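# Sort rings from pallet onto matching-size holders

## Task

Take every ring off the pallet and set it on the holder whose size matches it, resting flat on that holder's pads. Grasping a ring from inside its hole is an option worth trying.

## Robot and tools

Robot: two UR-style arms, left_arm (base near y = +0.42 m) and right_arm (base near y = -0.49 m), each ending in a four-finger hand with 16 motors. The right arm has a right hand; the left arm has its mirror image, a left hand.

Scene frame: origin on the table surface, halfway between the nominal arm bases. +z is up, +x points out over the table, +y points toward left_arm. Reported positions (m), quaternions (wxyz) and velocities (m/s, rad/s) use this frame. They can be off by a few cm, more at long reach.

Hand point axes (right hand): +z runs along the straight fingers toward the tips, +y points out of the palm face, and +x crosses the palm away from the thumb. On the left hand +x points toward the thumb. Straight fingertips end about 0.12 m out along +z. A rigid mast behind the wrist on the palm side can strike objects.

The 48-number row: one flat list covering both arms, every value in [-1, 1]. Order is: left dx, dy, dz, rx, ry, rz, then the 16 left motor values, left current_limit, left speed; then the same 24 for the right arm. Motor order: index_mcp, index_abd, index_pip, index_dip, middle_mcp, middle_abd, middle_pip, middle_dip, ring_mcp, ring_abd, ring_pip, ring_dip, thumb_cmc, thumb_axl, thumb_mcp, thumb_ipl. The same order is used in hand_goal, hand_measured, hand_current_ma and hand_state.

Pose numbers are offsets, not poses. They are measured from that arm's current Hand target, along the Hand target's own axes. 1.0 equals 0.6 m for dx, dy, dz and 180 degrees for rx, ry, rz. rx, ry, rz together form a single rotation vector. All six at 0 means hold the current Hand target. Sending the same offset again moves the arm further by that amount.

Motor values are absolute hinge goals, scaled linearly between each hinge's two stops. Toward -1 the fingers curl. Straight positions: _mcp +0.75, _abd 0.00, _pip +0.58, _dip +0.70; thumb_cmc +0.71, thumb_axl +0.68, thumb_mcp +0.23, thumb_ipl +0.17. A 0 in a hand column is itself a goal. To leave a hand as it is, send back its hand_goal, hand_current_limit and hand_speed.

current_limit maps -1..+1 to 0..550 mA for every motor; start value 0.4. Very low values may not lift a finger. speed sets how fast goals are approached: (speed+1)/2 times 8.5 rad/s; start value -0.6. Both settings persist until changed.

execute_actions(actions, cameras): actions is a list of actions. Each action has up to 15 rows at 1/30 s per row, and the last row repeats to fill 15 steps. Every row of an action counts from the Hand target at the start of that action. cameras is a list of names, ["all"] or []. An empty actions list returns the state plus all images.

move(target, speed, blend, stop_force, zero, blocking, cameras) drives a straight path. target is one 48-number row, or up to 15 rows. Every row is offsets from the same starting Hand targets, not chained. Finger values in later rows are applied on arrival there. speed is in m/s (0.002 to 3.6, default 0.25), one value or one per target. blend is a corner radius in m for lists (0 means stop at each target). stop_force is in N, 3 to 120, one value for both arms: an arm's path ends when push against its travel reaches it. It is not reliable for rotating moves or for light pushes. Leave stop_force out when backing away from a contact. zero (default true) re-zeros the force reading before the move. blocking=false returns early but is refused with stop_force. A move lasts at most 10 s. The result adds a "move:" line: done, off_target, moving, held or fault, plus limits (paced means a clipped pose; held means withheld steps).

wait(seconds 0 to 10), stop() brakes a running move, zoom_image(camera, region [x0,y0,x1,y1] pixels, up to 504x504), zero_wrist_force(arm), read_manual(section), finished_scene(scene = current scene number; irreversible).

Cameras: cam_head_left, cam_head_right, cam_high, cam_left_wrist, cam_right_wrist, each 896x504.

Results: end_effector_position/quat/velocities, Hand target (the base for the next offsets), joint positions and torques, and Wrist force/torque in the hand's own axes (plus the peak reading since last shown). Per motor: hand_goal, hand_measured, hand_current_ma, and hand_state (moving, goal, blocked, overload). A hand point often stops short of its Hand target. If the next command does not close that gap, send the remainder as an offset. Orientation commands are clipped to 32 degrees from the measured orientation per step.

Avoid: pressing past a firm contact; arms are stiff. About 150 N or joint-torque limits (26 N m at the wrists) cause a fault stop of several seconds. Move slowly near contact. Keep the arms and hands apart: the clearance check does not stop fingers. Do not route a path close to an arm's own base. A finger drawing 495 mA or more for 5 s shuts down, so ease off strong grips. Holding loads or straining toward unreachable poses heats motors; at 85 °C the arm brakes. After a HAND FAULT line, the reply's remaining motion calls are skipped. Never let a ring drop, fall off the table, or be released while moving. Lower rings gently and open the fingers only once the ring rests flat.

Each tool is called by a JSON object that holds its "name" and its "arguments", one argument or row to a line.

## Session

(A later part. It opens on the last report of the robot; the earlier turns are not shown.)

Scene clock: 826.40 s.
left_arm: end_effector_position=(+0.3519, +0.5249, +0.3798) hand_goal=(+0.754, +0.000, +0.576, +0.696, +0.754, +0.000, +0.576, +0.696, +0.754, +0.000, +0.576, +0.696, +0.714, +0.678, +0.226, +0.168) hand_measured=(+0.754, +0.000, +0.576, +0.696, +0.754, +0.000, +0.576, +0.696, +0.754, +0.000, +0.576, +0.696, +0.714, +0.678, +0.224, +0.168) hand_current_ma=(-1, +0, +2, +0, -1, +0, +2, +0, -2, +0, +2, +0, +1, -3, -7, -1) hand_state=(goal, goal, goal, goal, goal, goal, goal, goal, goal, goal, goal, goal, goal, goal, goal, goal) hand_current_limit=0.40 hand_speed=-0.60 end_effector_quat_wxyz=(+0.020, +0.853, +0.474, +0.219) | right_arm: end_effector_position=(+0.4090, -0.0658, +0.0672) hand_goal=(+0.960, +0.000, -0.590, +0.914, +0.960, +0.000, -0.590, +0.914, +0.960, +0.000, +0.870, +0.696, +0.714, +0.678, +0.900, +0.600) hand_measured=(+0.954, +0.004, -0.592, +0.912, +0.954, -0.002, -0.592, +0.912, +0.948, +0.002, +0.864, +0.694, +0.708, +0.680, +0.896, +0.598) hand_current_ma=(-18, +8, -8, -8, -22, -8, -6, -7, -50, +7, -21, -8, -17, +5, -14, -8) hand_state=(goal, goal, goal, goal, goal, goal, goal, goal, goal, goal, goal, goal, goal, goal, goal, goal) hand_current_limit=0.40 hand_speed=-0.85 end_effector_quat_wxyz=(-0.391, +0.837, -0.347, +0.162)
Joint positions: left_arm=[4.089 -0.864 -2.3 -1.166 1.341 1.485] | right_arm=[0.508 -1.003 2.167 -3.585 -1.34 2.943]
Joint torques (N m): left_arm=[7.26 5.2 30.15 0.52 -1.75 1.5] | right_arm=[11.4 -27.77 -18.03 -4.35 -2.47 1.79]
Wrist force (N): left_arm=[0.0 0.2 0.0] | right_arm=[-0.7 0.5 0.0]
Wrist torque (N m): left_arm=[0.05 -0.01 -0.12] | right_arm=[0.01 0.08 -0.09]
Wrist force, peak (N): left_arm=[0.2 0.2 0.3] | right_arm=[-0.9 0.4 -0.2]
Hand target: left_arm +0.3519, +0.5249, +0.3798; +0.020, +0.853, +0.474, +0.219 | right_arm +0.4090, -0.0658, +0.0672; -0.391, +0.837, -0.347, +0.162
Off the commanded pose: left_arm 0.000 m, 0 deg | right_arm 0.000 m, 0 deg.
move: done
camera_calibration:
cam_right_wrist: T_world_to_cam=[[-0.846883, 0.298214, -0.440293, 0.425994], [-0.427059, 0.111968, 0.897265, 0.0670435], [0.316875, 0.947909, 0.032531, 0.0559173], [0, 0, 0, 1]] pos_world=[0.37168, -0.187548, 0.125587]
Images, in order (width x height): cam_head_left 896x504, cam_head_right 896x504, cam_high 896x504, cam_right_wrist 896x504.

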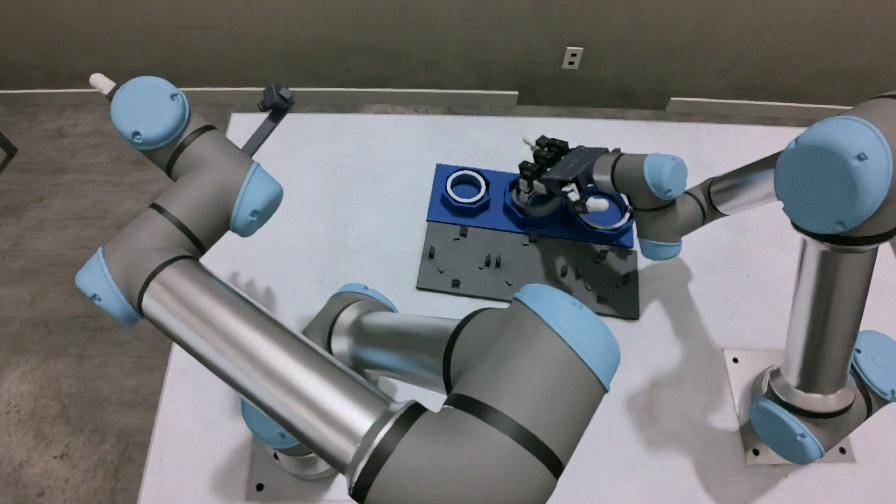

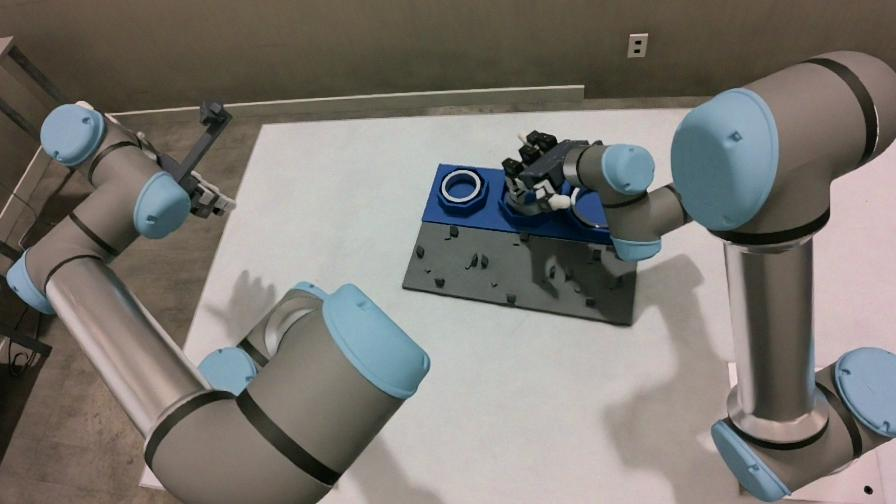

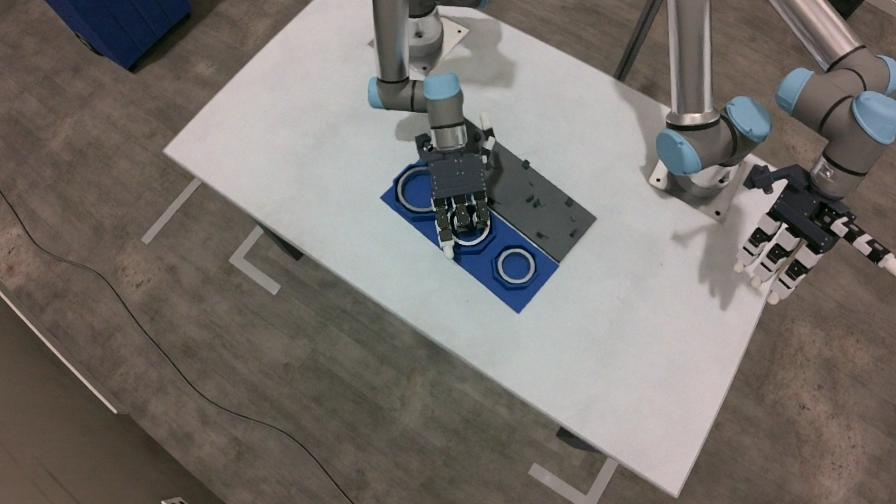

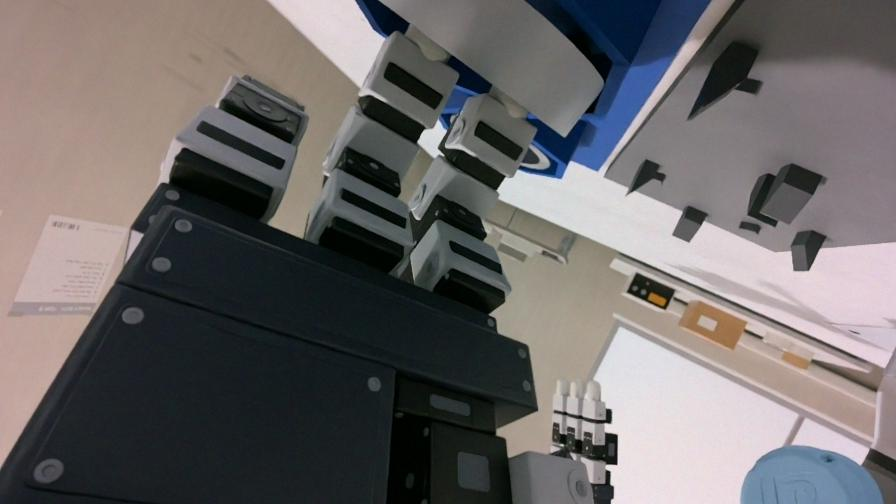

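{"name": "execute_actions", "arguments": {
  "actions": [
    [[0,0,0,0,0,0,0.754,0,0.576,0.696,0.754,0,0.576,0.696,0.754,0,0.576,0.696,0.714,0.678,0.226,0.168,0.4,-0.6,0,0,0,0,0,0,0.96,0.6,-0.59,0.914,0.96,-0.6,-0.59,0.914,0.96,0,0.87,0.696,0.714,0.678,0.9,0.6,0.76,-0.88]],
    [[0,0,0,0,0,0,0.754,0,0.576,0.696,0.754,0,0.576,0.696,0.754,0,0.576,0.696,0.714,0.678,0.226,0.168,0.4,-0.6,0,0,0,0,0,0,0.96,0.6,-0.59,0.914,0.96,-0.6,-0.59,0.914,0.96,0,0.87,0.696,0.714,0.678,0.9,0.6,0.76,-0.88]],
    [[0,0,0,0,0,0,0.754,0,0.576,0.696,0.754,0,0.576,0.696,0.754,0,0.576,0.696,0.714,0.678,0.226,0.168,0.4,-0.6,0,0,0,0,0,0,0.96,0.6,-0.59,0.914,0.96,-0.6,-0.59,0.914,0.96,0,0.87,0.696,0.714,0.678,0.9,0.6,0.76,-0.88]]
  ],
  "cameras": ["cam_head_left","cam_head_right","cam_high","cam_right_wrist"]
}}

Scene clock: 836.27 s.
left_arm: end_effector_position=(+0.3519, +0.5249, +0.3798) hand_goal=(+0.754, +0.000, +0.576, +0.696, +0.754, +0.000, +0.576, +0.696, +0.754, +0.000, +0.576, +0.696, +0.714, +0.678, +0.226, +0.168) hand_measured=(+0.754, +0.000, +0.576, +0.696, +0.754, +0.000, +0.576, +0.696, +0.754, +0.000, +0.576, +0.696, +0.714, +0.678, +0.224, +0.168) hand_current_ma=(-1, +0, +2, +0, -1, +0, +2, +0, -2, +0, +2, +0, +1, -3, -7, -1) hand_state=(goal, goal, goal, goal, goal, goal, goal, goal, goal, goal, goal, goal, goal, goal, goal, goal) hand_current_limit=0.40 hand_speed=-0.60 end_effector_quat_wxyz=(+0.020, +0.853, +0.474, +0.219) | right_arm: end_effector_position=(+0.4090, -0.0658, +0.0672) hand_goal=(+0.960, +0.600, -0.590, +0.914, +0.960, -0.600, -0.590, +0.914, +0.960, +0.000, +0.870, +0.696, +0.714, +0.678, +0.900, +0.600) hand_measured=(+0.958, +0.298, -0.598, +0.910, +0.962, -0.370, -0.602, +0.908, +0.948, +0.002, +0.864, +0.694, +0.708, +0.680, +0.896, +0.598) hand_current_ma=(-4, -484, -28, -13, +7, +484, -44, -23, -50, +7, -21, -8, -17, +5, -14, -8) hand_state=(goal, blocked, goal, goal, goal, blocked, goal, goal, goal, goal, goal, goal, goal, goal, goal, goal) hand_current_limit=0.76 hand_speed=-0.88 end_effector_quat_wxyz=(-0.391, +0.837, -0.347, +0.162)
Joint positions: left_arm=[4.089 -0.864 -2.3 -1.166 1.341 1.485] | right_arm=[0.508 -1.003 2.167 -3.585 -1.34 2.943]
Joint torques (N m): left_arm=[8.03 5.64 30.64 0.56 -1.87 1.56] | right_arm=[12.13 -33.69 -15.98 -4.12 3.02 1.6]
Wrist force (N): left_arm=[0.0 0.1 0.0] | right_arm=[0.0 1.5 3.8]
Wrist torque (N m): left_arm=[0.03 -0.01 -0.12] | right_arm=[-0.15 0.13 -0.07]
Wrist force, peak (N): left_arm=[0.1 0.4 0.1] | right_arm=[-0.1 1.6 4.1]
Hand target: left_arm +0.3519, +0.5249, +0.3798; +0.020, +0.853, +0.474, +0.219 | right_arm +0.4090, -0.0658, +0.0672; -0.391, +0.837, -0.347, +0.162
Off the commanded pose: left_arm 0.000 m, 0 deg | right_arm 0.000 m, 0 deg.
camera_calibration:
cam_right_wrist: T_world_to_cam=[[-0.846883, 0.298214, -0.440293, 0.425994], [-0.427059, 0.111968, 0.897265, 0.0670435], [0.316875, 0.947909, 0.032531, 0.0559173], [0, 0, 0, 1]] pos_world=[0.37168, -0.187548, 0.125587]
Images, in order (width x height): cam_head_left 896x504, cam_head_right 896x504, cam_high 896x504, cam_right_wrist 896x504.

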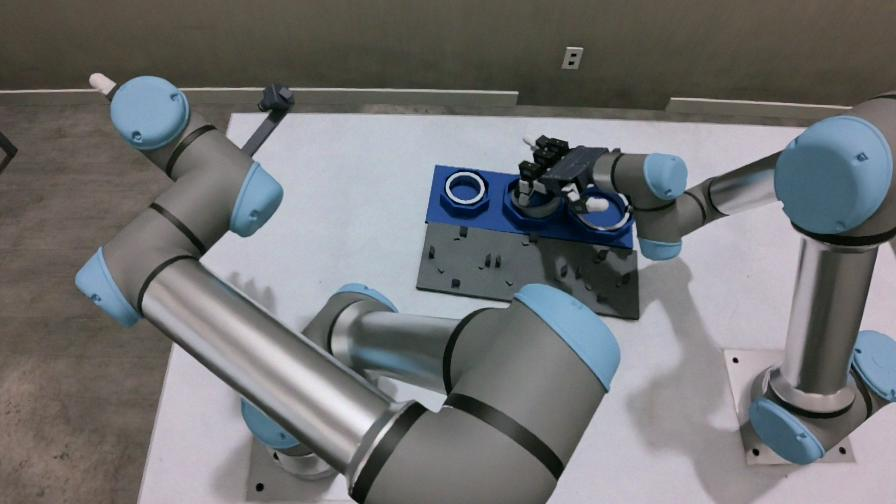

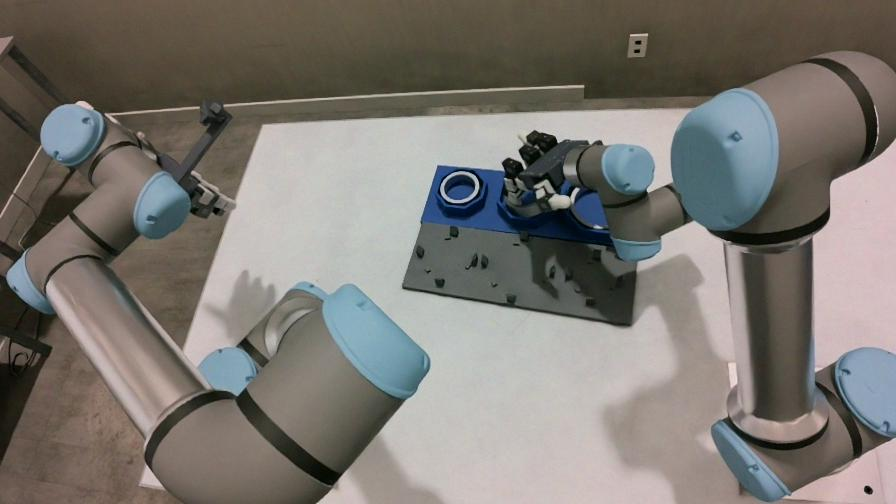

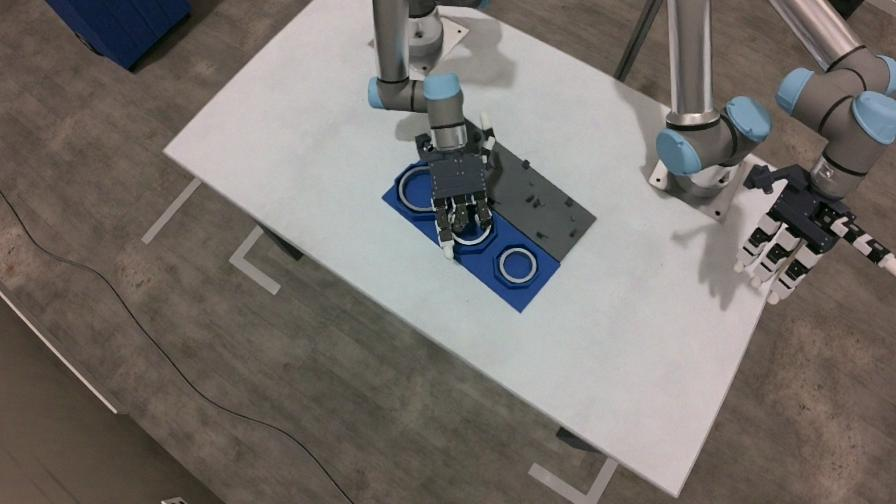

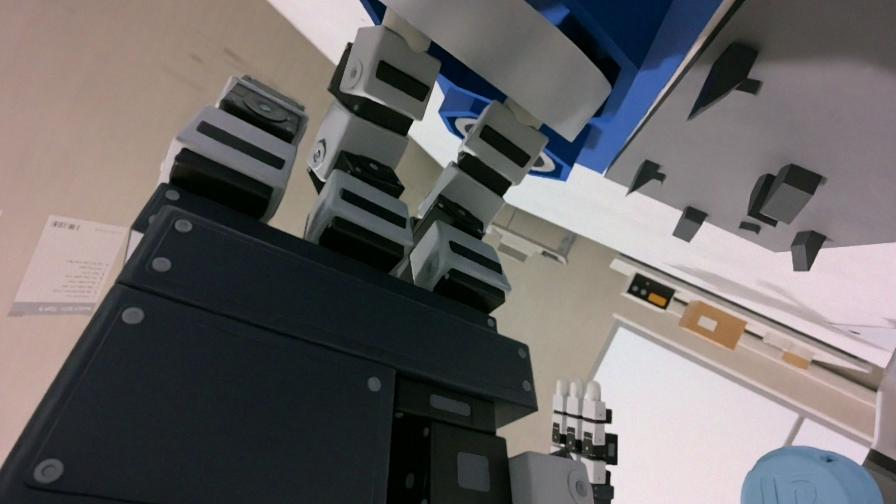

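{"name": "move", "arguments": {
  "target": [0,0,0,0,0,0,0.754,0,0.576,0.696,0.754,0,0.576,0.696,0.754,0,0.576,0.696,0.714,0.678,0.226,0.168,0.4,-0.6,0,-0.1149,-0.0964,0,0,0,0.96,0.6,-0.59,0.914,0.96,-0.6,-0.59,0.914,0.96,0,0.87,0.696,0.714,0.678,0.9,0.6,0.76,-0.88],
  "speed": 0.05,
  "cameras": ["cam_head_left","cam_head_right","cam_high","cam_right_wrist"]
}}

{"name": "zoom_image", "arguments": {
  "camera": "cam_head_right",
  "region": [420, 100, 680, 280]
}}

{"name": "zoom_image", "arguments": {
  "camera": "cam_head_left",
  "region": [420, 100, 680, 280]
}}

Scene clock: 844.13 s.
left_arm: end_effector_position=(+0.3519, +0.5249, +0.3798) hand_goal=(+0.754, +0.000, +0.576, +0.696, +0.754, +0.000, +0.576, +0.696, +0.754, +0.000, +0.576, +0.696, +0.714, +0.678, +0.226, +0.168) hand_measured=(+0.754, +0.000, +0.576, +0.696, +0.754, +0.000, +0.576, +0.696, +0.754, +0.000, +0.576, +0.696, +0.714, +0.678, +0.224, +0.168) hand_current_ma=(-1, +0, +2, +0, -1, +0, +2, +0, -2, +0, +2, +0, +1, -3, -7, -1) hand_state=(goal, goal, goal, goal, goal, goal, goal, goal, goal, goal, goal, goal, goal, goal, goal, goal) hand_current_limit=0.40 hand_speed=-0.60 end_effector_quat_wxyz=(+0.020, +0.853, +0.474, +0.219) | right_arm: end_effector_position=(+0.4090, -0.0659, +0.1571) hand_goal=(+0.960, +0.600, -0.590, +0.914, +0.960, -0.600, -0.590, +0.914, +0.960, +0.000, +0.870, +0.696, +0.714, +0.678, +0.900, +0.600) hand_measured=(+0.940, +0.298, -0.620, +0.900, +0.946, -0.446, -0.626, +0.894, +0.948, +0.002, +0.864, +0.694, +0.708, +0.680, +0.896, +0.598) hand_current_ma=(-85, -484, -116, -51, -58, +484, -140, -80, -50, +7, -21, -8, -17, +5, -14, -8) hand_state=(blocked, blocked, blocked, goal, goal, blocked, blocked, blocked, goal, goal, goal, goal, goal, goal, goal, goal) hand_current_limit=0.76 hand_speed=-0.88 end_effector_quat_wxyz=(-0.391, +0.837, -0.347, +0.162)
Joint positions: left_arm=[4.089 -0.864 -2.3 -1.166 1.341 1.485] | right_arm=[0.508 -1.222 2.139 -3.339 -1.339 2.943]
Joint torques (N m): left_arm=[6.99 5.51 30.17 0.55 -1.8 1.41] | right_arm=[-11.68 -43.27 -26.36 -2.95 2.86 -1.63]
Wrist force (N): left_arm=[-0.1 0.2 -0.1] | right_arm=[-0.7 4.7 3.0]
Wrist torque (N m): left_arm=[0.05 0.00 -0.14] | right_arm=[-0.23 0.07 -0.06]
Wrist force, peak (N): left_arm=[-0.1 0.4 0.0] | right_arm=[-0.7 4.8 3.2]
Hand target: left_arm +0.3519, +0.5249, +0.3798; +0.020, +0.853, +0.474, +0.219 | right_arm +0.4090, -0.0659, +0.1572; -0.391, +0.837, -0.347, +0.162
Off the commanded pose: left_arm 0.000 m, 0 deg | right_arm 0.000 m, 0 deg.
move: done
camera_calibration:
cam_right_wrist: T_world_to_cam=[[-0.84691, 0.298133, -0.440296, 0.465562], [-0.427073, 0.111928, 0.897263, -0.0137438], [0.316785, 0.947939, 0.0325321, 0.0531549], [0, 0, 0, 1]] pos_world=[0.37158, -0.187649, 0.215587]
Images, in order (width x height): cam_head_left 896x504, cam_head_right 896x504, cam_high 896x504, cam_right_wrist 896x504.

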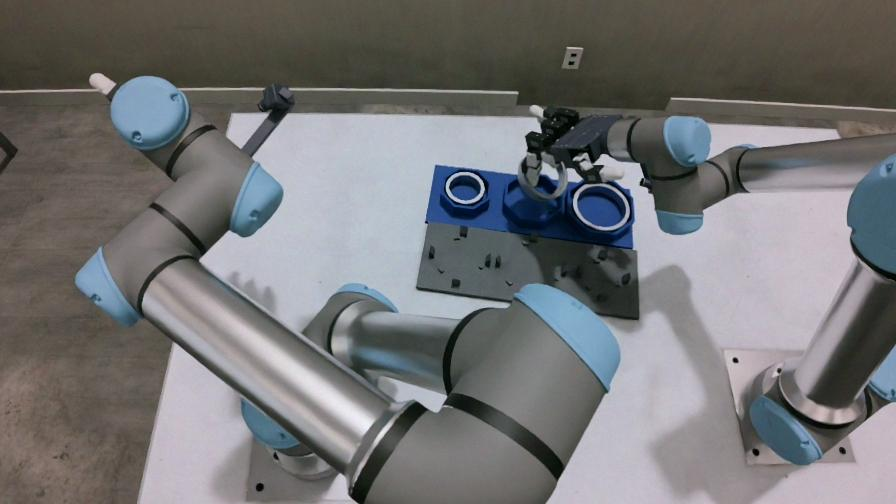

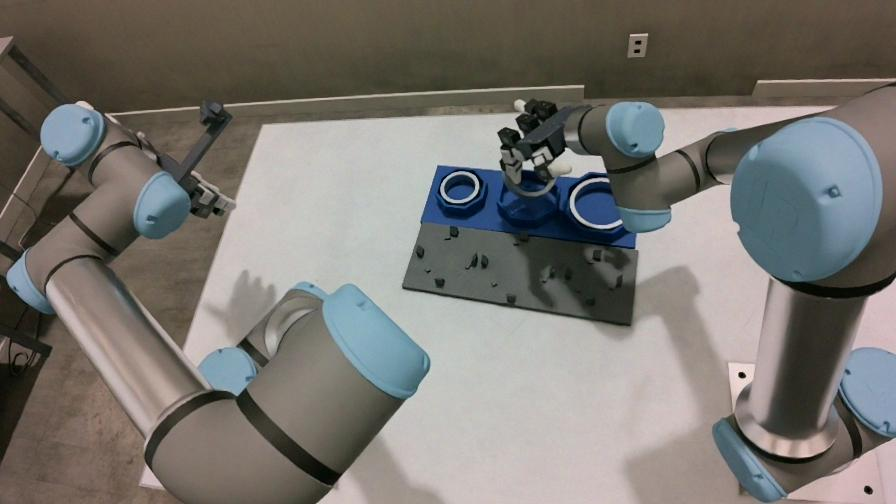

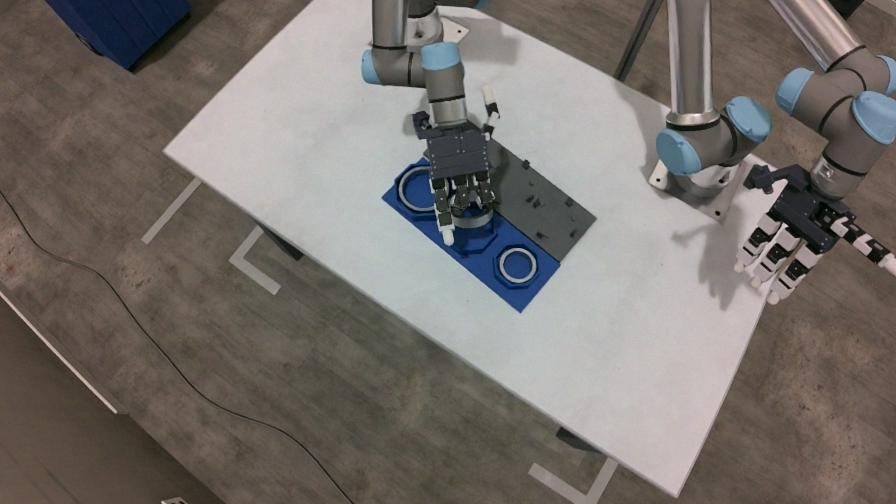

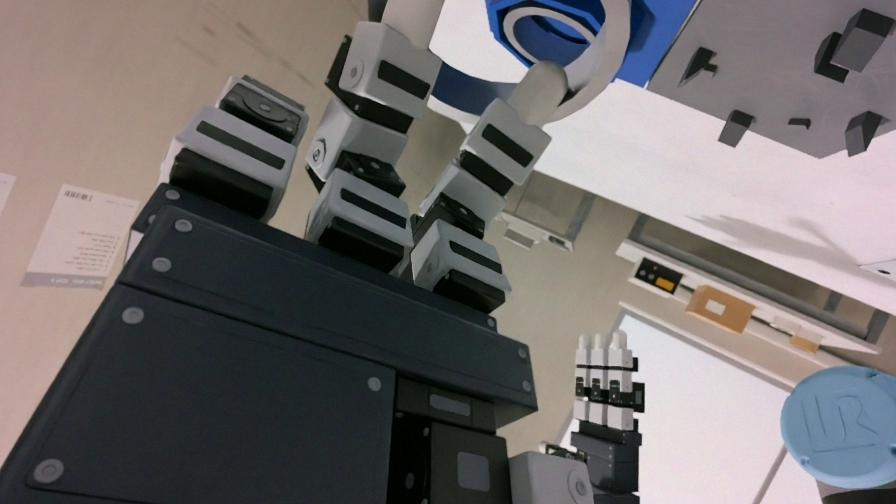

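Scaled by 1.938 from the camera's 896x504 image, which has a finer 1280x720 frame.

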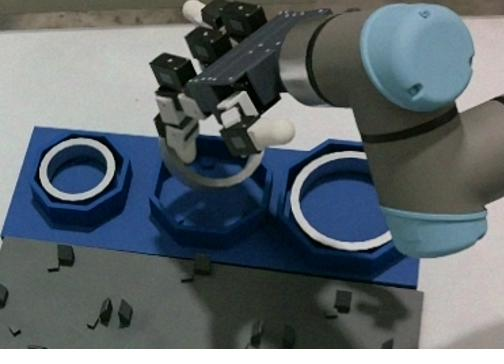

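Scaled by 1.938 from the camera's 896x504 image, which has a finer 1280x720 frame.

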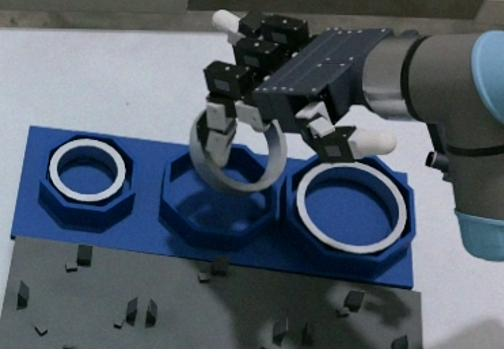

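{"name": "zoom_image", "arguments": {
  "camera": "cam_high",
  "region": [400, 150, 560, 290]
}}

{"name": "zoom_image", "arguments": {
  "camera": "cam_right_wrist",
  "region": [350, 0, 750, 225]
}}

Scaled by 3.150 from the camera's 896x504 image, which has a finer 1280x720 frame.

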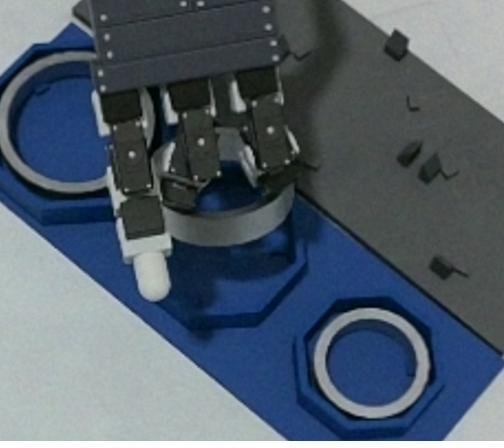

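Scaled by 1.260 from the camera's 896x504 image, which has a finer 1280x720 frame.

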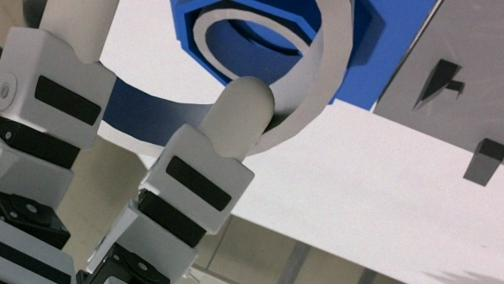

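{"name": "move", "arguments": {
  "target": [
    [0,0,0,0,0,0,0.754,0,0.576,0.696,0.754,0,0.576,0.696,0.754,0,0.576,0.696,0.714,0.678,0.226,0.168,0.4,-0.6,-0.0058,0.0435,0.0182,0,0,0,0.96,0.6,-0.59,0.914,0.96,-0.6,-0.59,0.914,0.96,0,0.87,0.696,0.714,0.678,0.9,0.6,0.76,-0.88]
  ],
  "speed": 0.05
}}

{"name": "move", "arguments": {
  "target": [
    [0,0,0,0,0,0,0.754,0,0.576,0.696,0.754,0,0.576,0.696,0.754,0,0.576,0.696,0.714,0.678,0.226,0.168,0.4,-0.6,0,0.0460,0.0386,0,0,0,0.96,0.6,-0.59,0.914,0.96,-0.6,-0.59,0.914,0.96,0,0.87,0.696,0.714,0.678,0.9,0.6,0.76,-0.88]
  ],
  "speed": 0.02,
  "stop_force": 3,
  "cameras": ["cam_head_left","cam_high"]
}}

{"name": "zoom_image", "arguments": {
  "camera": "cam_head_left",
  "region": [420, 100, 680, 280]
}}

{"name": "zoom_image", "arguments": {
  "camera": "cam_high",
  "region": [400, 150, 560, 290]
}}

Scene clock: 993.33 s.
left_arm: end_effector_position=(+0.3519, +0.5249, +0.3798) hand_goal=(+0.754, +0.000, +0.576, +0.696, +0.754, +0.000, +0.576, +0.696, +0.754, +0.000, +0.576, +0.696, +0.714, +0.678, +0.226, +0.168) hand_measured=(+0.754, +0.000, +0.576, +0.696, +0.754, +0.000, +0.576, +0.696, +0.754, +0.000, +0.576, +0.696, +0.714, +0.678, +0.224, +0.168) hand_current_ma=(-1, +0, +2, +0, -1, +0, +2, +0, -2, +0, +2, +0, +1, -3, -7, -1) hand_state=(goal, goal, goal, goal, goal, goal, goal, goal, goal, goal, goal, goal, goal, goal, goal, goal) hand_current_limit=0.40 hand_speed=-0.60 end_effector_quat_wxyz=(+0.020, +0.853, +0.474, +0.219) | right_arm: end_effector_position=(+0.4006, -0.0694, +0.1302) hand_goal=(+0.960, +0.600, -0.590, +0.914, +0.960, -0.600, -0.590, +0.914, +0.960, +0.000, +0.870, +0.696, +0.714, +0.678, +0.900, +0.600) hand_measured=(+0.940, +0.298, -0.620, +0.900, +0.946, -0.446, -0.626, +0.894, +0.948, +0.002, +0.864, +0.694, +0.708, +0.680, +0.896, +0.598) hand_current_ma=(-85, -484, -116, -51, -58, +484, -140, -80, -50, +7, -21, -8, -17, +5, -14, -8) hand_state=(blocked, blocked, blocked, goal, goal, blocked, blocked, blocked, goal, goal, goal, goal, goal, goal, goal, goal) hand_current_limit=0.76 hand_speed=-0.88 end_effector_quat_wxyz=(-0.391, +0.837, -0.347, +0.162)
Joint positions: left_arm=[4.089 -0.864 -2.3 -1.166 1.341 1.485] | right_arm=[0.509 -1.174 2.178 -3.426 -1.341 2.944]
Joint torques (N m): left_arm=[7.99 5.55 30.17 0.43 -1.88 1.37] | right_arm=[12.58 -28.86 -8.63 -5.95 -2.22 1.63]
Wrist force (N): left_arm=[-0.2 0.1 0.0] | right_arm=[-0.5 4.3 3.3]
Wrist torque (N m): left_arm=[0.03 0.03 -0.14] | right_arm=[-0.30 0.04 -0.05]
Wrist force, peak (N): left_arm=[0.2 0.3 0.0] | right_arm=[-0.6 5.1 3.5]
Hand target: left_arm +0.3519, +0.5249, +0.3798; +0.020, +0.853, +0.474, +0.219 | right_arm +0.4006, -0.0694, +0.1301; -0.391, +0.837, -0.347, +0.162
Off the commanded pose: left_arm 0.000 m, 0 deg | right_arm 0.000 m, 0 deg.
move: done

Scene clock: 996.00 s.
left_arm: end_effector_position=(+0.3519, +0.5249, +0.3798) hand_goal=(+0.754, +0.000, +0.576, +0.696, +0.754, +0.000, +0.576, +0.696, +0.754, +0.000, +0.576, +0.696, +0.714, +0.678, +0.226, +0.168) hand_measured=(+0.754, +0.000, +0.576, +0.696, +0.754, +0.000, +0.576, +0.696, +0.754, +0.000, +0.576, +0.696, +0.714, +0.678, +0.224, +0.168) hand_current_ma=(-1, +0, +2, +0, -1, +0, +2, +0, -2, +0, +2, +0, +1, -3, -7, -1) hand_state=(goal, goal, goal, goal, goal, goal, goal, goal, goal, goal, goal, goal, goal, goal, goal, goal) hand_current_limit=0.40 hand_speed=-0.60 end_effector_quat_wxyz=(+0.020, +0.853, +0.474, +0.219) | right_arm: end_effector_position=(+0.4006, -0.0693, +0.0941) hand_goal=(+0.960, +0.600, -0.590, +0.914, +0.960, -0.600, -0.590, +0.914, +0.960, +0.000, +0.870, +0.696, +0.714, +0.678, +0.900, +0.600) hand_measured=(+0.966, +0.298, -0.620, +0.900, +0.968, -0.446, -0.626, +0.894, +0.948, +0.002, +0.864, +0.694, +0.708, +0.680, +0.896, +0.598) hand_current_ma=(+19, -484, -116, -51, +33, +484, -140, -80, -50, +7, -21, -8, -17, +5, -14, -8) hand_state=(goal, blocked, blocked, goal, goal, blocked, blocked, blocked, goal, goal, goal, goal, goal, goal, goal, goal) hand_current_limit=0.76 hand_speed=-0.88 end_effector_quat_wxyz=(-0.391, +0.837, -0.347, +0.162)
Joint positions: left_arm=[4.089 -0.864 -2.3 -1.166 1.341 1.485] | right_arm=[0.509 -1.083 2.189 -3.527 -1.341 2.945]
Joint torques (N m): left_arm=[7.7 5.75 30.13 0.49 -1.78 1.32] | right_arm=[12.07 -28.28 -4.2 -4.83 -2.31 1.73]
Wrist force (N): left_arm=[0.1 0.2 0.2] | right_arm=[-0.1 0.6 4.0]
Wrist torque (N m): left_arm=[0.03 -0.01 -0.12] | right_arm=[-0.13 0.07 -0.04]
Wrist force, peak (N): left_arm=[0.2 0.4 0.0] | right_arm=[-0.7 4.5 3.3]
Hand target: left_arm +0.3519, +0.5249, +0.3798; +0.020, +0.853, +0.474, +0.219 | right_arm +0.4006, -0.0693, +0.0941; -0.391, +0.837, -0.347, +0.162
Off the commanded pose: left_arm 0.000 m, 0 deg | right_arm 0.000 m, 0 deg.
move: done
Images, in order (width x height): cam_head_left 896x504, cam_high 896x504.

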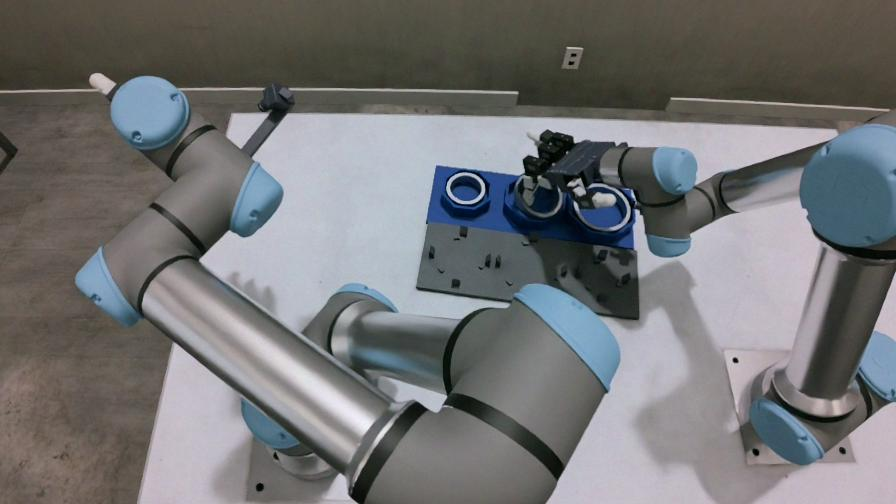

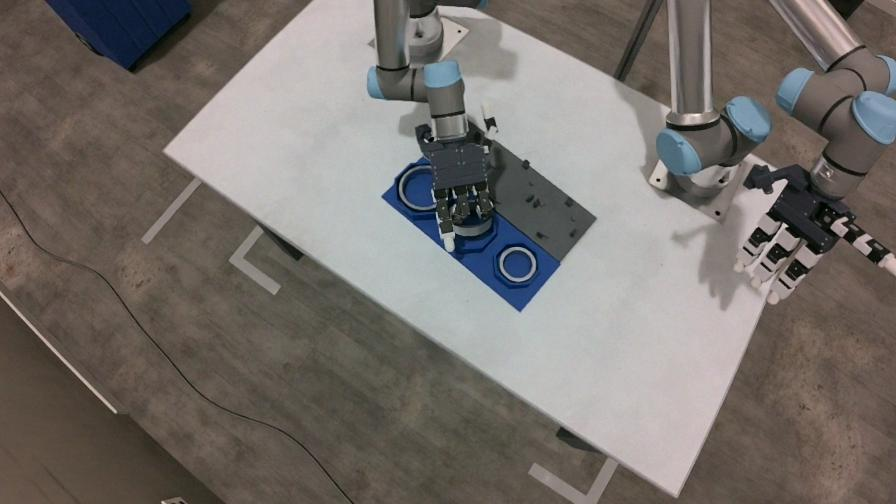

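Scaled by 1.938 from the camera's 896x504 image, which has a finer 1280x720 frame.

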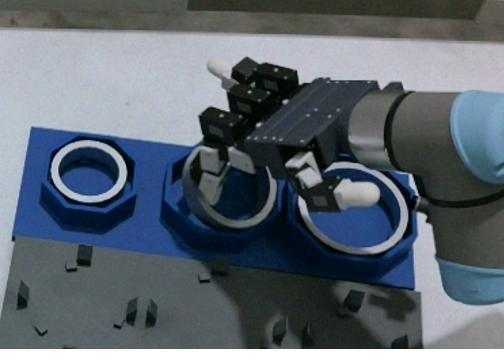

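Scaled by 3.150 from the camera's 896x504 image, which has a finer 1280x720 frame.

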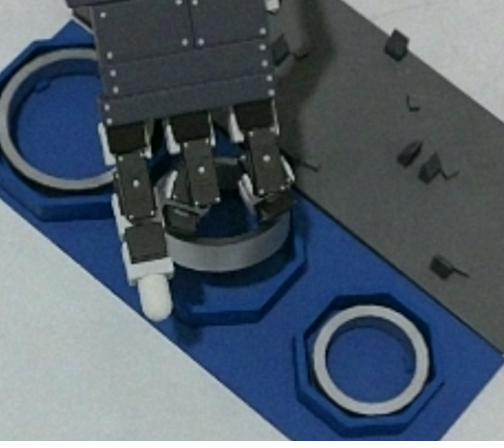

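{"name": "move", "arguments": {
  "target": [
    [0,0,0,0,0,0,0.754,0,0.576,0.696,0.754,0,0.576,0.696,0.754,0,0.576,0.696,0.714,0.678,0.226,0.168,0.4,-0.6,0,0.0007,0.0329,0,0,0,0.96,0.6,-0.59,0.914,0.96,-0.6,-0.59,0.914,0.96,0,0.87,0.696,0.714,0.678,0.9,0.6,0.76,-0.88],
    [0,0,0,0,0,0,0.754,0,0.576,0.696,0.754,0,0.576,0.696,0.754,0,0.576,0.696,0.714,0.678,0.226,0.168,0.4,-0.6,0,0.0136,0.0668,0,0,0,0.96,0.6,-0.59,0.914,0.96,-0.6,-0.59,0.914,0.96,0,0.87,0.696,0.714,0.678,0.9,0.6,0.76,-0.88]
  ],
  "speed": 0.02,
  "stop_force": 12,
  "cameras": ["cam_head_left","cam_high"]
}}

{"name": "zoom_image", "arguments": {
  "camera": "cam_head_left",
  "region": [420, 100, 680, 280]
}}

{"name": "zoom_image", "arguments": {
  "camera": "cam_high",
  "region": [400, 150, 560, 290]
}}

Scene clock: 1012.93 s.
left_arm: end_effector_position=(+0.3519, +0.5249, +0.3798) hand_goal=(+0.754, +0.000, +0.576, +0.696, +0.754, +0.000, +0.576, +0.696, +0.754, +0.000, +0.576, +0.696, +0.714, +0.678, +0.226, +0.168) hand_measured=(+0.754, +0.000, +0.576, +0.696, +0.754, +0.000, +0.576, +0.696, +0.754, +0.000, +0.576, +0.696, +0.714, +0.678, +0.224, +0.168) hand_current_ma=(-1, +0, +2, +0, -1, +0, +2, +0, -2, +0, +2, +0, +1, -3, -7, -1) hand_state=(goal, goal, goal, goal, goal, goal, goal, goal, goal, goal, goal, goal, goal, goal, goal, goal) hand_current_limit=0.40 hand_speed=-0.60 end_effector_quat_wxyz=(+0.020, +0.853, +0.474, +0.219) | right_arm: end_effector_position=(+0.4153, -0.0547, +0.0708) hand_goal=(+0.960, +0.600, -0.590, +0.914, +0.960, -0.600, -0.590, +0.914, +0.960, +0.000, +0.870, +0.696, +0.714, +0.678, +0.900, +0.600) hand_measured=(+0.960, +0.340, -0.674, +0.884, +0.958, -0.502, -0.642, +0.886, +0.948, +0.002, +0.864, +0.694, +0.708, +0.680, +0.896, +0.598) hand_current_ma=(+0, -484, -364, -115, -7, +376, -213, -106, -50, +7, -21, -8, -17, +5, -14, -8) hand_state=(goal, blocked, blocked, blocked, goal, blocked, blocked, blocked, goal, goal, goal, goal, goal, goal, goal, goal) hand_current_limit=0.76 hand_speed=-0.88 end_effector_quat_wxyz=(-0.391, +0.837, -0.347, +0.162)
Joint positions: left_arm=[4.089 -0.864 -2.3 -1.166 1.341 1.485] | right_arm=[0.523 -0.997 2.131 -3.558 -1.351 2.953]
Joint torques (N m): left_arm=[7.87 5.81 29.81 0.46 -1.89 1.33] | right_arm=[-12.23 -45.49 -4.77 -1.47 2.83 -1.43]
Wrist force (N): left_arm=[-0.1 0.1 0.0] | right_arm=[0.0 1.7 1.6]
Wrist torque (N m): left_arm=[0.03 0.01 -0.13] | right_arm=[-0.03 0.03 0.00]
Wrist force, peak (N): left_arm=[-0.2 0.4 -0.2] | right_arm=[3.5 -5.8 -7.9]
Hand target: left_arm +0.3519, +0.5249, +0.3798; +0.020, +0.853, +0.474, +0.219 | right_arm +0.4153, -0.0547, +0.0708; -0.391, +0.837, -0.347, +0.162 (not the last commanded pose)
Off the commanded pose: left_arm 0.000 m, 0 deg | right_arm 0.010 m, 0 deg.
move: contact (right_arm); path passed 1 of 2 targets
Images, in order (width x height): cam_head_left 896x504, cam_high 896x504.

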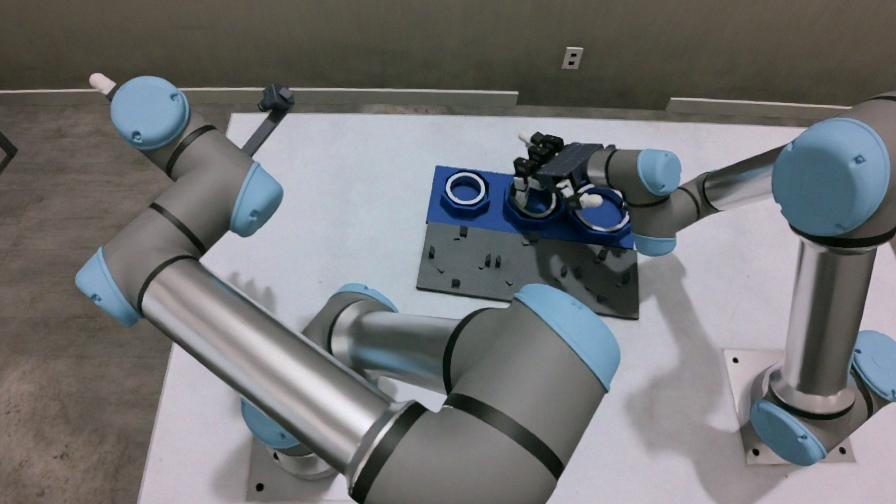

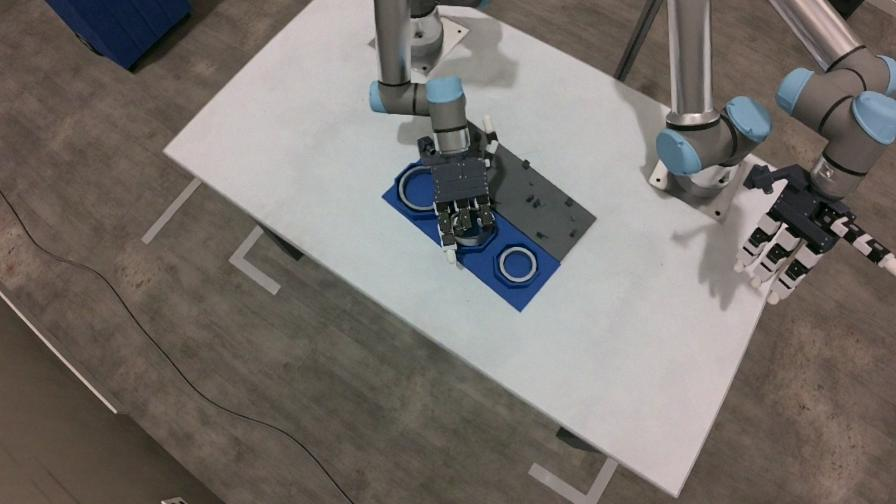

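Scaled by 1.938 from the camera's 896x504 image, which has a finer 1280x720 frame.

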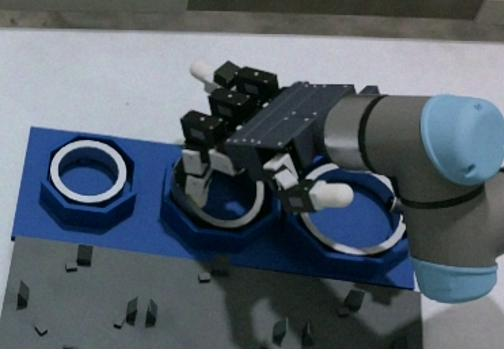

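Scaled by 3.150 from the camera's 896x504 image, which has a finer 1280x720 frame.

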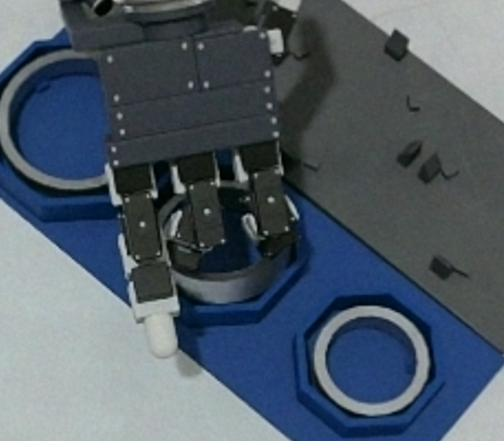

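{"name": "execute_actions", "arguments": {
  "actions": [
    [[0,0,0,0,0,0,0.754,0,0.576,0.696,0.754,0,0.576,0.696,0.754,0,0.576,0.696,0.714,0.678,0.226,0.168,0.4,-0.6,0,0,0,0,0,0,0.96,0.0,-0.59,0.914,0.96,0.0,-0.59,0.914,0.96,0,0.87,0.696,0.714,0.678,0.9,0.6,0.4,-0.88]],
    [[0,0,0,0,0,0,0.754,0,0.576,0.696,0.754,0,0.576,0.696,0.754,0,0.576,0.696,0.714,0.678,0.226,0.168,0.4,-0.6,0,0,0,0,0,0,0.96,0.0,-0.59,0.914,0.96,0.0,-0.59,0.914,0.96,0,0.87,0.696,0.714,0.678,0.9,0.6,0.4,-0.88]],
    [[0,0,0,0,0,0,0.754,0,0.576,0.696,0.754,0,0.576,0.696,0.754,0,0.576,0.696,0.714,0.678,0.226,0.168,0.4,-0.6,0,0,0,0,0,0,0.96,0.0,-0.59,0.914,0.96,0.0,-0.59,0.914,0.96,0,0.87,0.696,0.714,0.678,0.9,0.6,0.4,-0.88]]
  ]
}}

{"name": "move", "arguments": {
  "target": [0,0,0,0,0,0,0.754,0,0.576,0.696,0.754,0,0.576,0.696,0.754,0,0.576,0.696,0.714,0.678,0.226,0.168,0.4,-0.6,0,-0.0766,-0.0643,0,0,0,0.96,0,-0.59,0.914,0.96,0,-0.59,0.914,0.96,0,0.87,0.696,0.714,0.678,0.9,0.6,0.4,-0.85],
  "speed": 0.1,
  "cameras": ["cam_head_left","cam_high","cam_head_right"]
}}

{"name": "zoom_image", "arguments": {
  "camera": "cam_head_left",
  "region": [420, 100, 680, 280]
}}

{"name": "zoom_image", "arguments": {
  "camera": "cam_high",
  "region": [400, 150, 560, 290]
}}

Scene clock: 1028.37 s.
left_arm: end_effector_position=(+0.3519, +0.5249, +0.3798) hand_goal=(+0.754, +0.000, +0.576, +0.696, +0.754, +0.000, +0.576, +0.696, +0.754, +0.000, +0.576, +0.696, +0.714, +0.678, +0.226, +0.168) hand_measured=(+0.754, +0.000, +0.576, +0.696, +0.754, +0.000, +0.576, +0.696, +0.754, +0.000, +0.576, +0.696, +0.714, +0.678, +0.224, +0.168) hand_current_ma=(-1, +0, +2, +0, -1, +0, +2, +0, -2, +0, +2, +0, +1, -3, -7, -1) hand_state=(goal, goal, goal, goal, goal, goal, goal, goal, goal, goal, goal, goal, goal, goal, goal, goal) hand_current_limit=0.40 hand_speed=-0.60 end_effector_quat_wxyz=(+0.020, +0.853, +0.474, +0.219) | right_arm: end_effector_position=(+0.4153, -0.0547, +0.0708) hand_goal=(+0.960, +0.000, -0.590, +0.914, +0.960, +0.000, -0.590, +0.914, +0.960, +0.000, +0.870, +0.696, +0.714, +0.678, +0.900, +0.600) hand_measured=(+0.950, +0.014, -0.596, +0.912, +0.944, -0.004, -0.592, +0.912, +0.948, +0.002, +0.864, +0.694, +0.708, +0.680, +0.896, +0.598) hand_current_ma=(-41, +42, -18, -7, -62, -9, -7, -9, -50, +7, -21, -8, -17, +5, -14, -8) hand_state=(goal, goal, goal, goal, goal, goal, goal, goal, goal, goal, goal, goal, goal, goal, goal, goal) hand_current_limit=0.40 hand_speed=-0.88 end_effector_quat_wxyz=(-0.391, +0.837, -0.347, +0.162)
Joint positions: left_arm=[4.089 -0.864 -2.3 -1.166 1.341 1.485] | right_arm=[0.523 -0.997 2.131 -3.558 -1.351 2.953]
Joint torques (N m): left_arm=[7.04 5.34 30.2 0.46 -1.77 1.3] | right_arm=[-4.79 -31.3 -6.98 -2.48 2.39 -1.08]
Wrist force (N): left_arm=[0.2 0.1 0.0] | right_arm=[-0.8 0.1 -0.8]
Wrist torque (N m): left_arm=[0.03 -0.03 -0.11] | right_arm=[0.08 -0.01 -0.04]
Wrist force, peak (N): left_arm=[0.2 0.3 0.2] | right_arm=[1.2 -0.3 -3.5]
Hand target: left_arm +0.3519, +0.5249, +0.3798; +0.020, +0.853, +0.474, +0.219 | right_arm +0.4153, -0.0547, +0.0708; -0.391, +0.837, -0.347, +0.162
Off the commanded pose: left_arm 0.000 m, 0 deg | right_arm 0.000 m, 0 deg.

Scene clock: 1029.50 s.
left_arm: end_effector_position=(+0.3519, +0.5249, +0.3798) hand_goal=(+0.754, +0.000, +0.576, +0.696, +0.754, +0.000, +0.576, +0.696, +0.754, +0.000, +0.576, +0.696, +0.714, +0.678, +0.226, +0.168) hand_measured=(+0.754, +0.000, +0.576, +0.696, +0.754, +0.000, +0.576, +0.696, +0.754, +0.000, +0.576, +0.696, +0.714, +0.678, +0.224, +0.168) hand_current_ma=(-1, +0, +2, +0, -1, +0, +2, +0, -2, +0, +2, +0, +1, -3, -7, -1) hand_state=(goal, goal, goal, goal, goal, goal, goal, goal, goal, goal, goal, goal, goal, goal, goal, goal) hand_current_limit=0.40 hand_speed=-0.60 end_effector_quat_wxyz=(+0.020, +0.853, +0.474, +0.219) | right_arm: end_effector_position=(+0.4152, -0.0548, +0.1308) hand_goal=(+0.960, +0.000, -0.590, +0.914, +0.960, +0.000, -0.590, +0.914, +0.960, +0.000, +0.870, +0.696, +0.714, +0.678, +0.900, +0.600) hand_measured=(+0.950, +0.004, -0.592, +0.912, +0.944, -0.004, -0.592, +0.912, +0.948, +0.002, +0.864, +0.694, +0.708, +0.680, +0.896, +0.598) hand_current_ma=(-41, +9, -8, -7, -60, -9, -7, -9, -50, +7, -21, -8, -17, +5, -14, -8) hand_state=(goal, goal, goal, goal, goal, goal, goal, goal, goal, goal, goal, goal, goal, goal, goal, goal) hand_current_limit=0.40 hand_speed=-0.85 end_effector_quat_wxyz=(-0.391, +0.837, -0.347, +0.162)
Joint positions: left_arm=[4.089 -0.864 -2.3 -1.166 1.341 1.485] | right_arm=[0.523 -1.141 2.118 -3.4 -1.351 2.953]
Joint torques (N m): left_arm=[7.3 5 29.98 0.5 -1.79 1.27] | right_arm=[-1.77 -41.35 -23.7 -1.32 2.49 -1.72]
Wrist force (N): left_arm=[0.0 0.0 0.0] | right_arm=[-0.7 0.3 -0.2]
Wrist torque (N m): left_arm=[0.02 -0.01 -0.12] | right_arm=[0.01 0.08 -0.02]
Wrist force, peak (N): left_arm=[0.2 0.1 -0.3] | right_arm=[-1.0 -0.1 -1.1]
Hand target: left_arm +0.3519, +0.5249, +0.3798; +0.020, +0.853, +0.474, +0.219 | right_arm +0.4152, -0.0548, +0.1308; -0.391, +0.837, -0.347, +0.162
Off the commanded pose: left_arm 0.000 m, 0 deg | right_arm 0.000 m, 0 deg.
move: done
Images, in order (width x height): cam_head_left 896x504, cam_head_right 896x504, cam_high 896x504.

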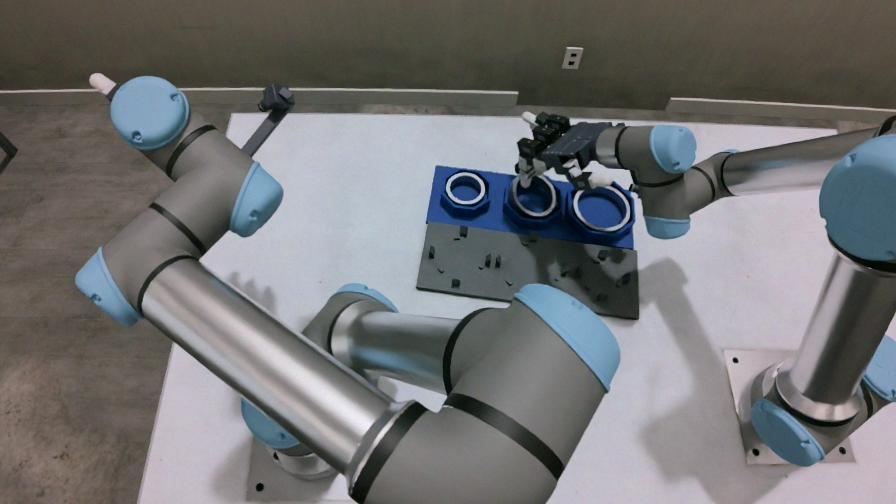

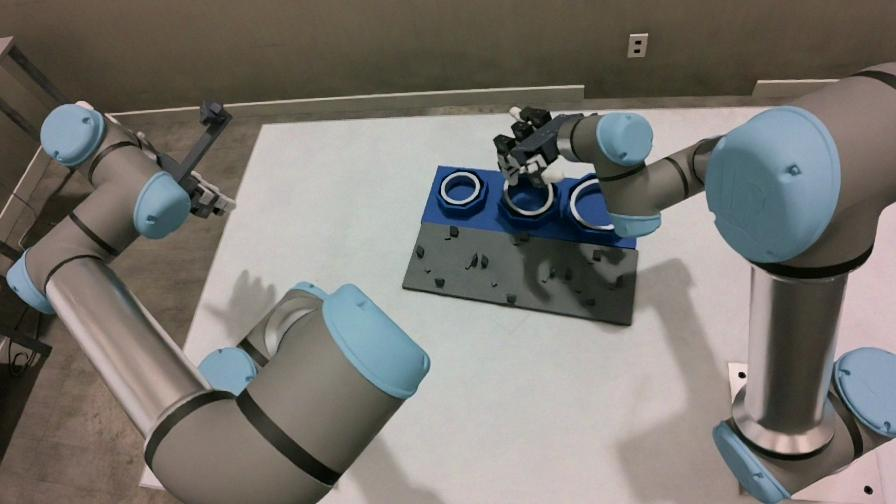

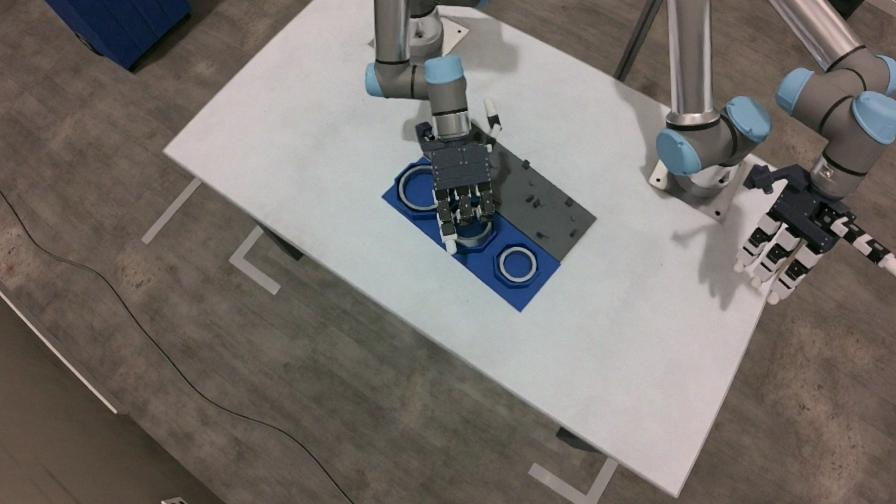

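Scaled by 1.938 from the camera's 896x504 image, which has a finer 1280x720 frame.

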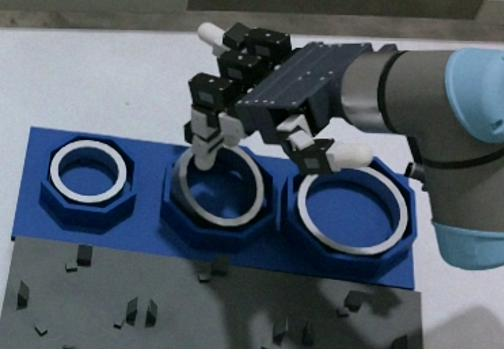

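Scaled by 3.150 from the camera's 896x504 image, which has a finer 1280x720 frame.

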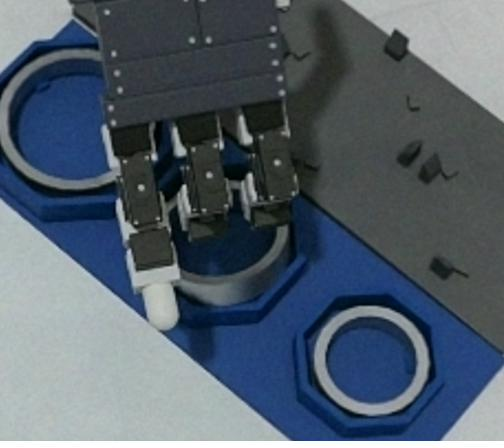

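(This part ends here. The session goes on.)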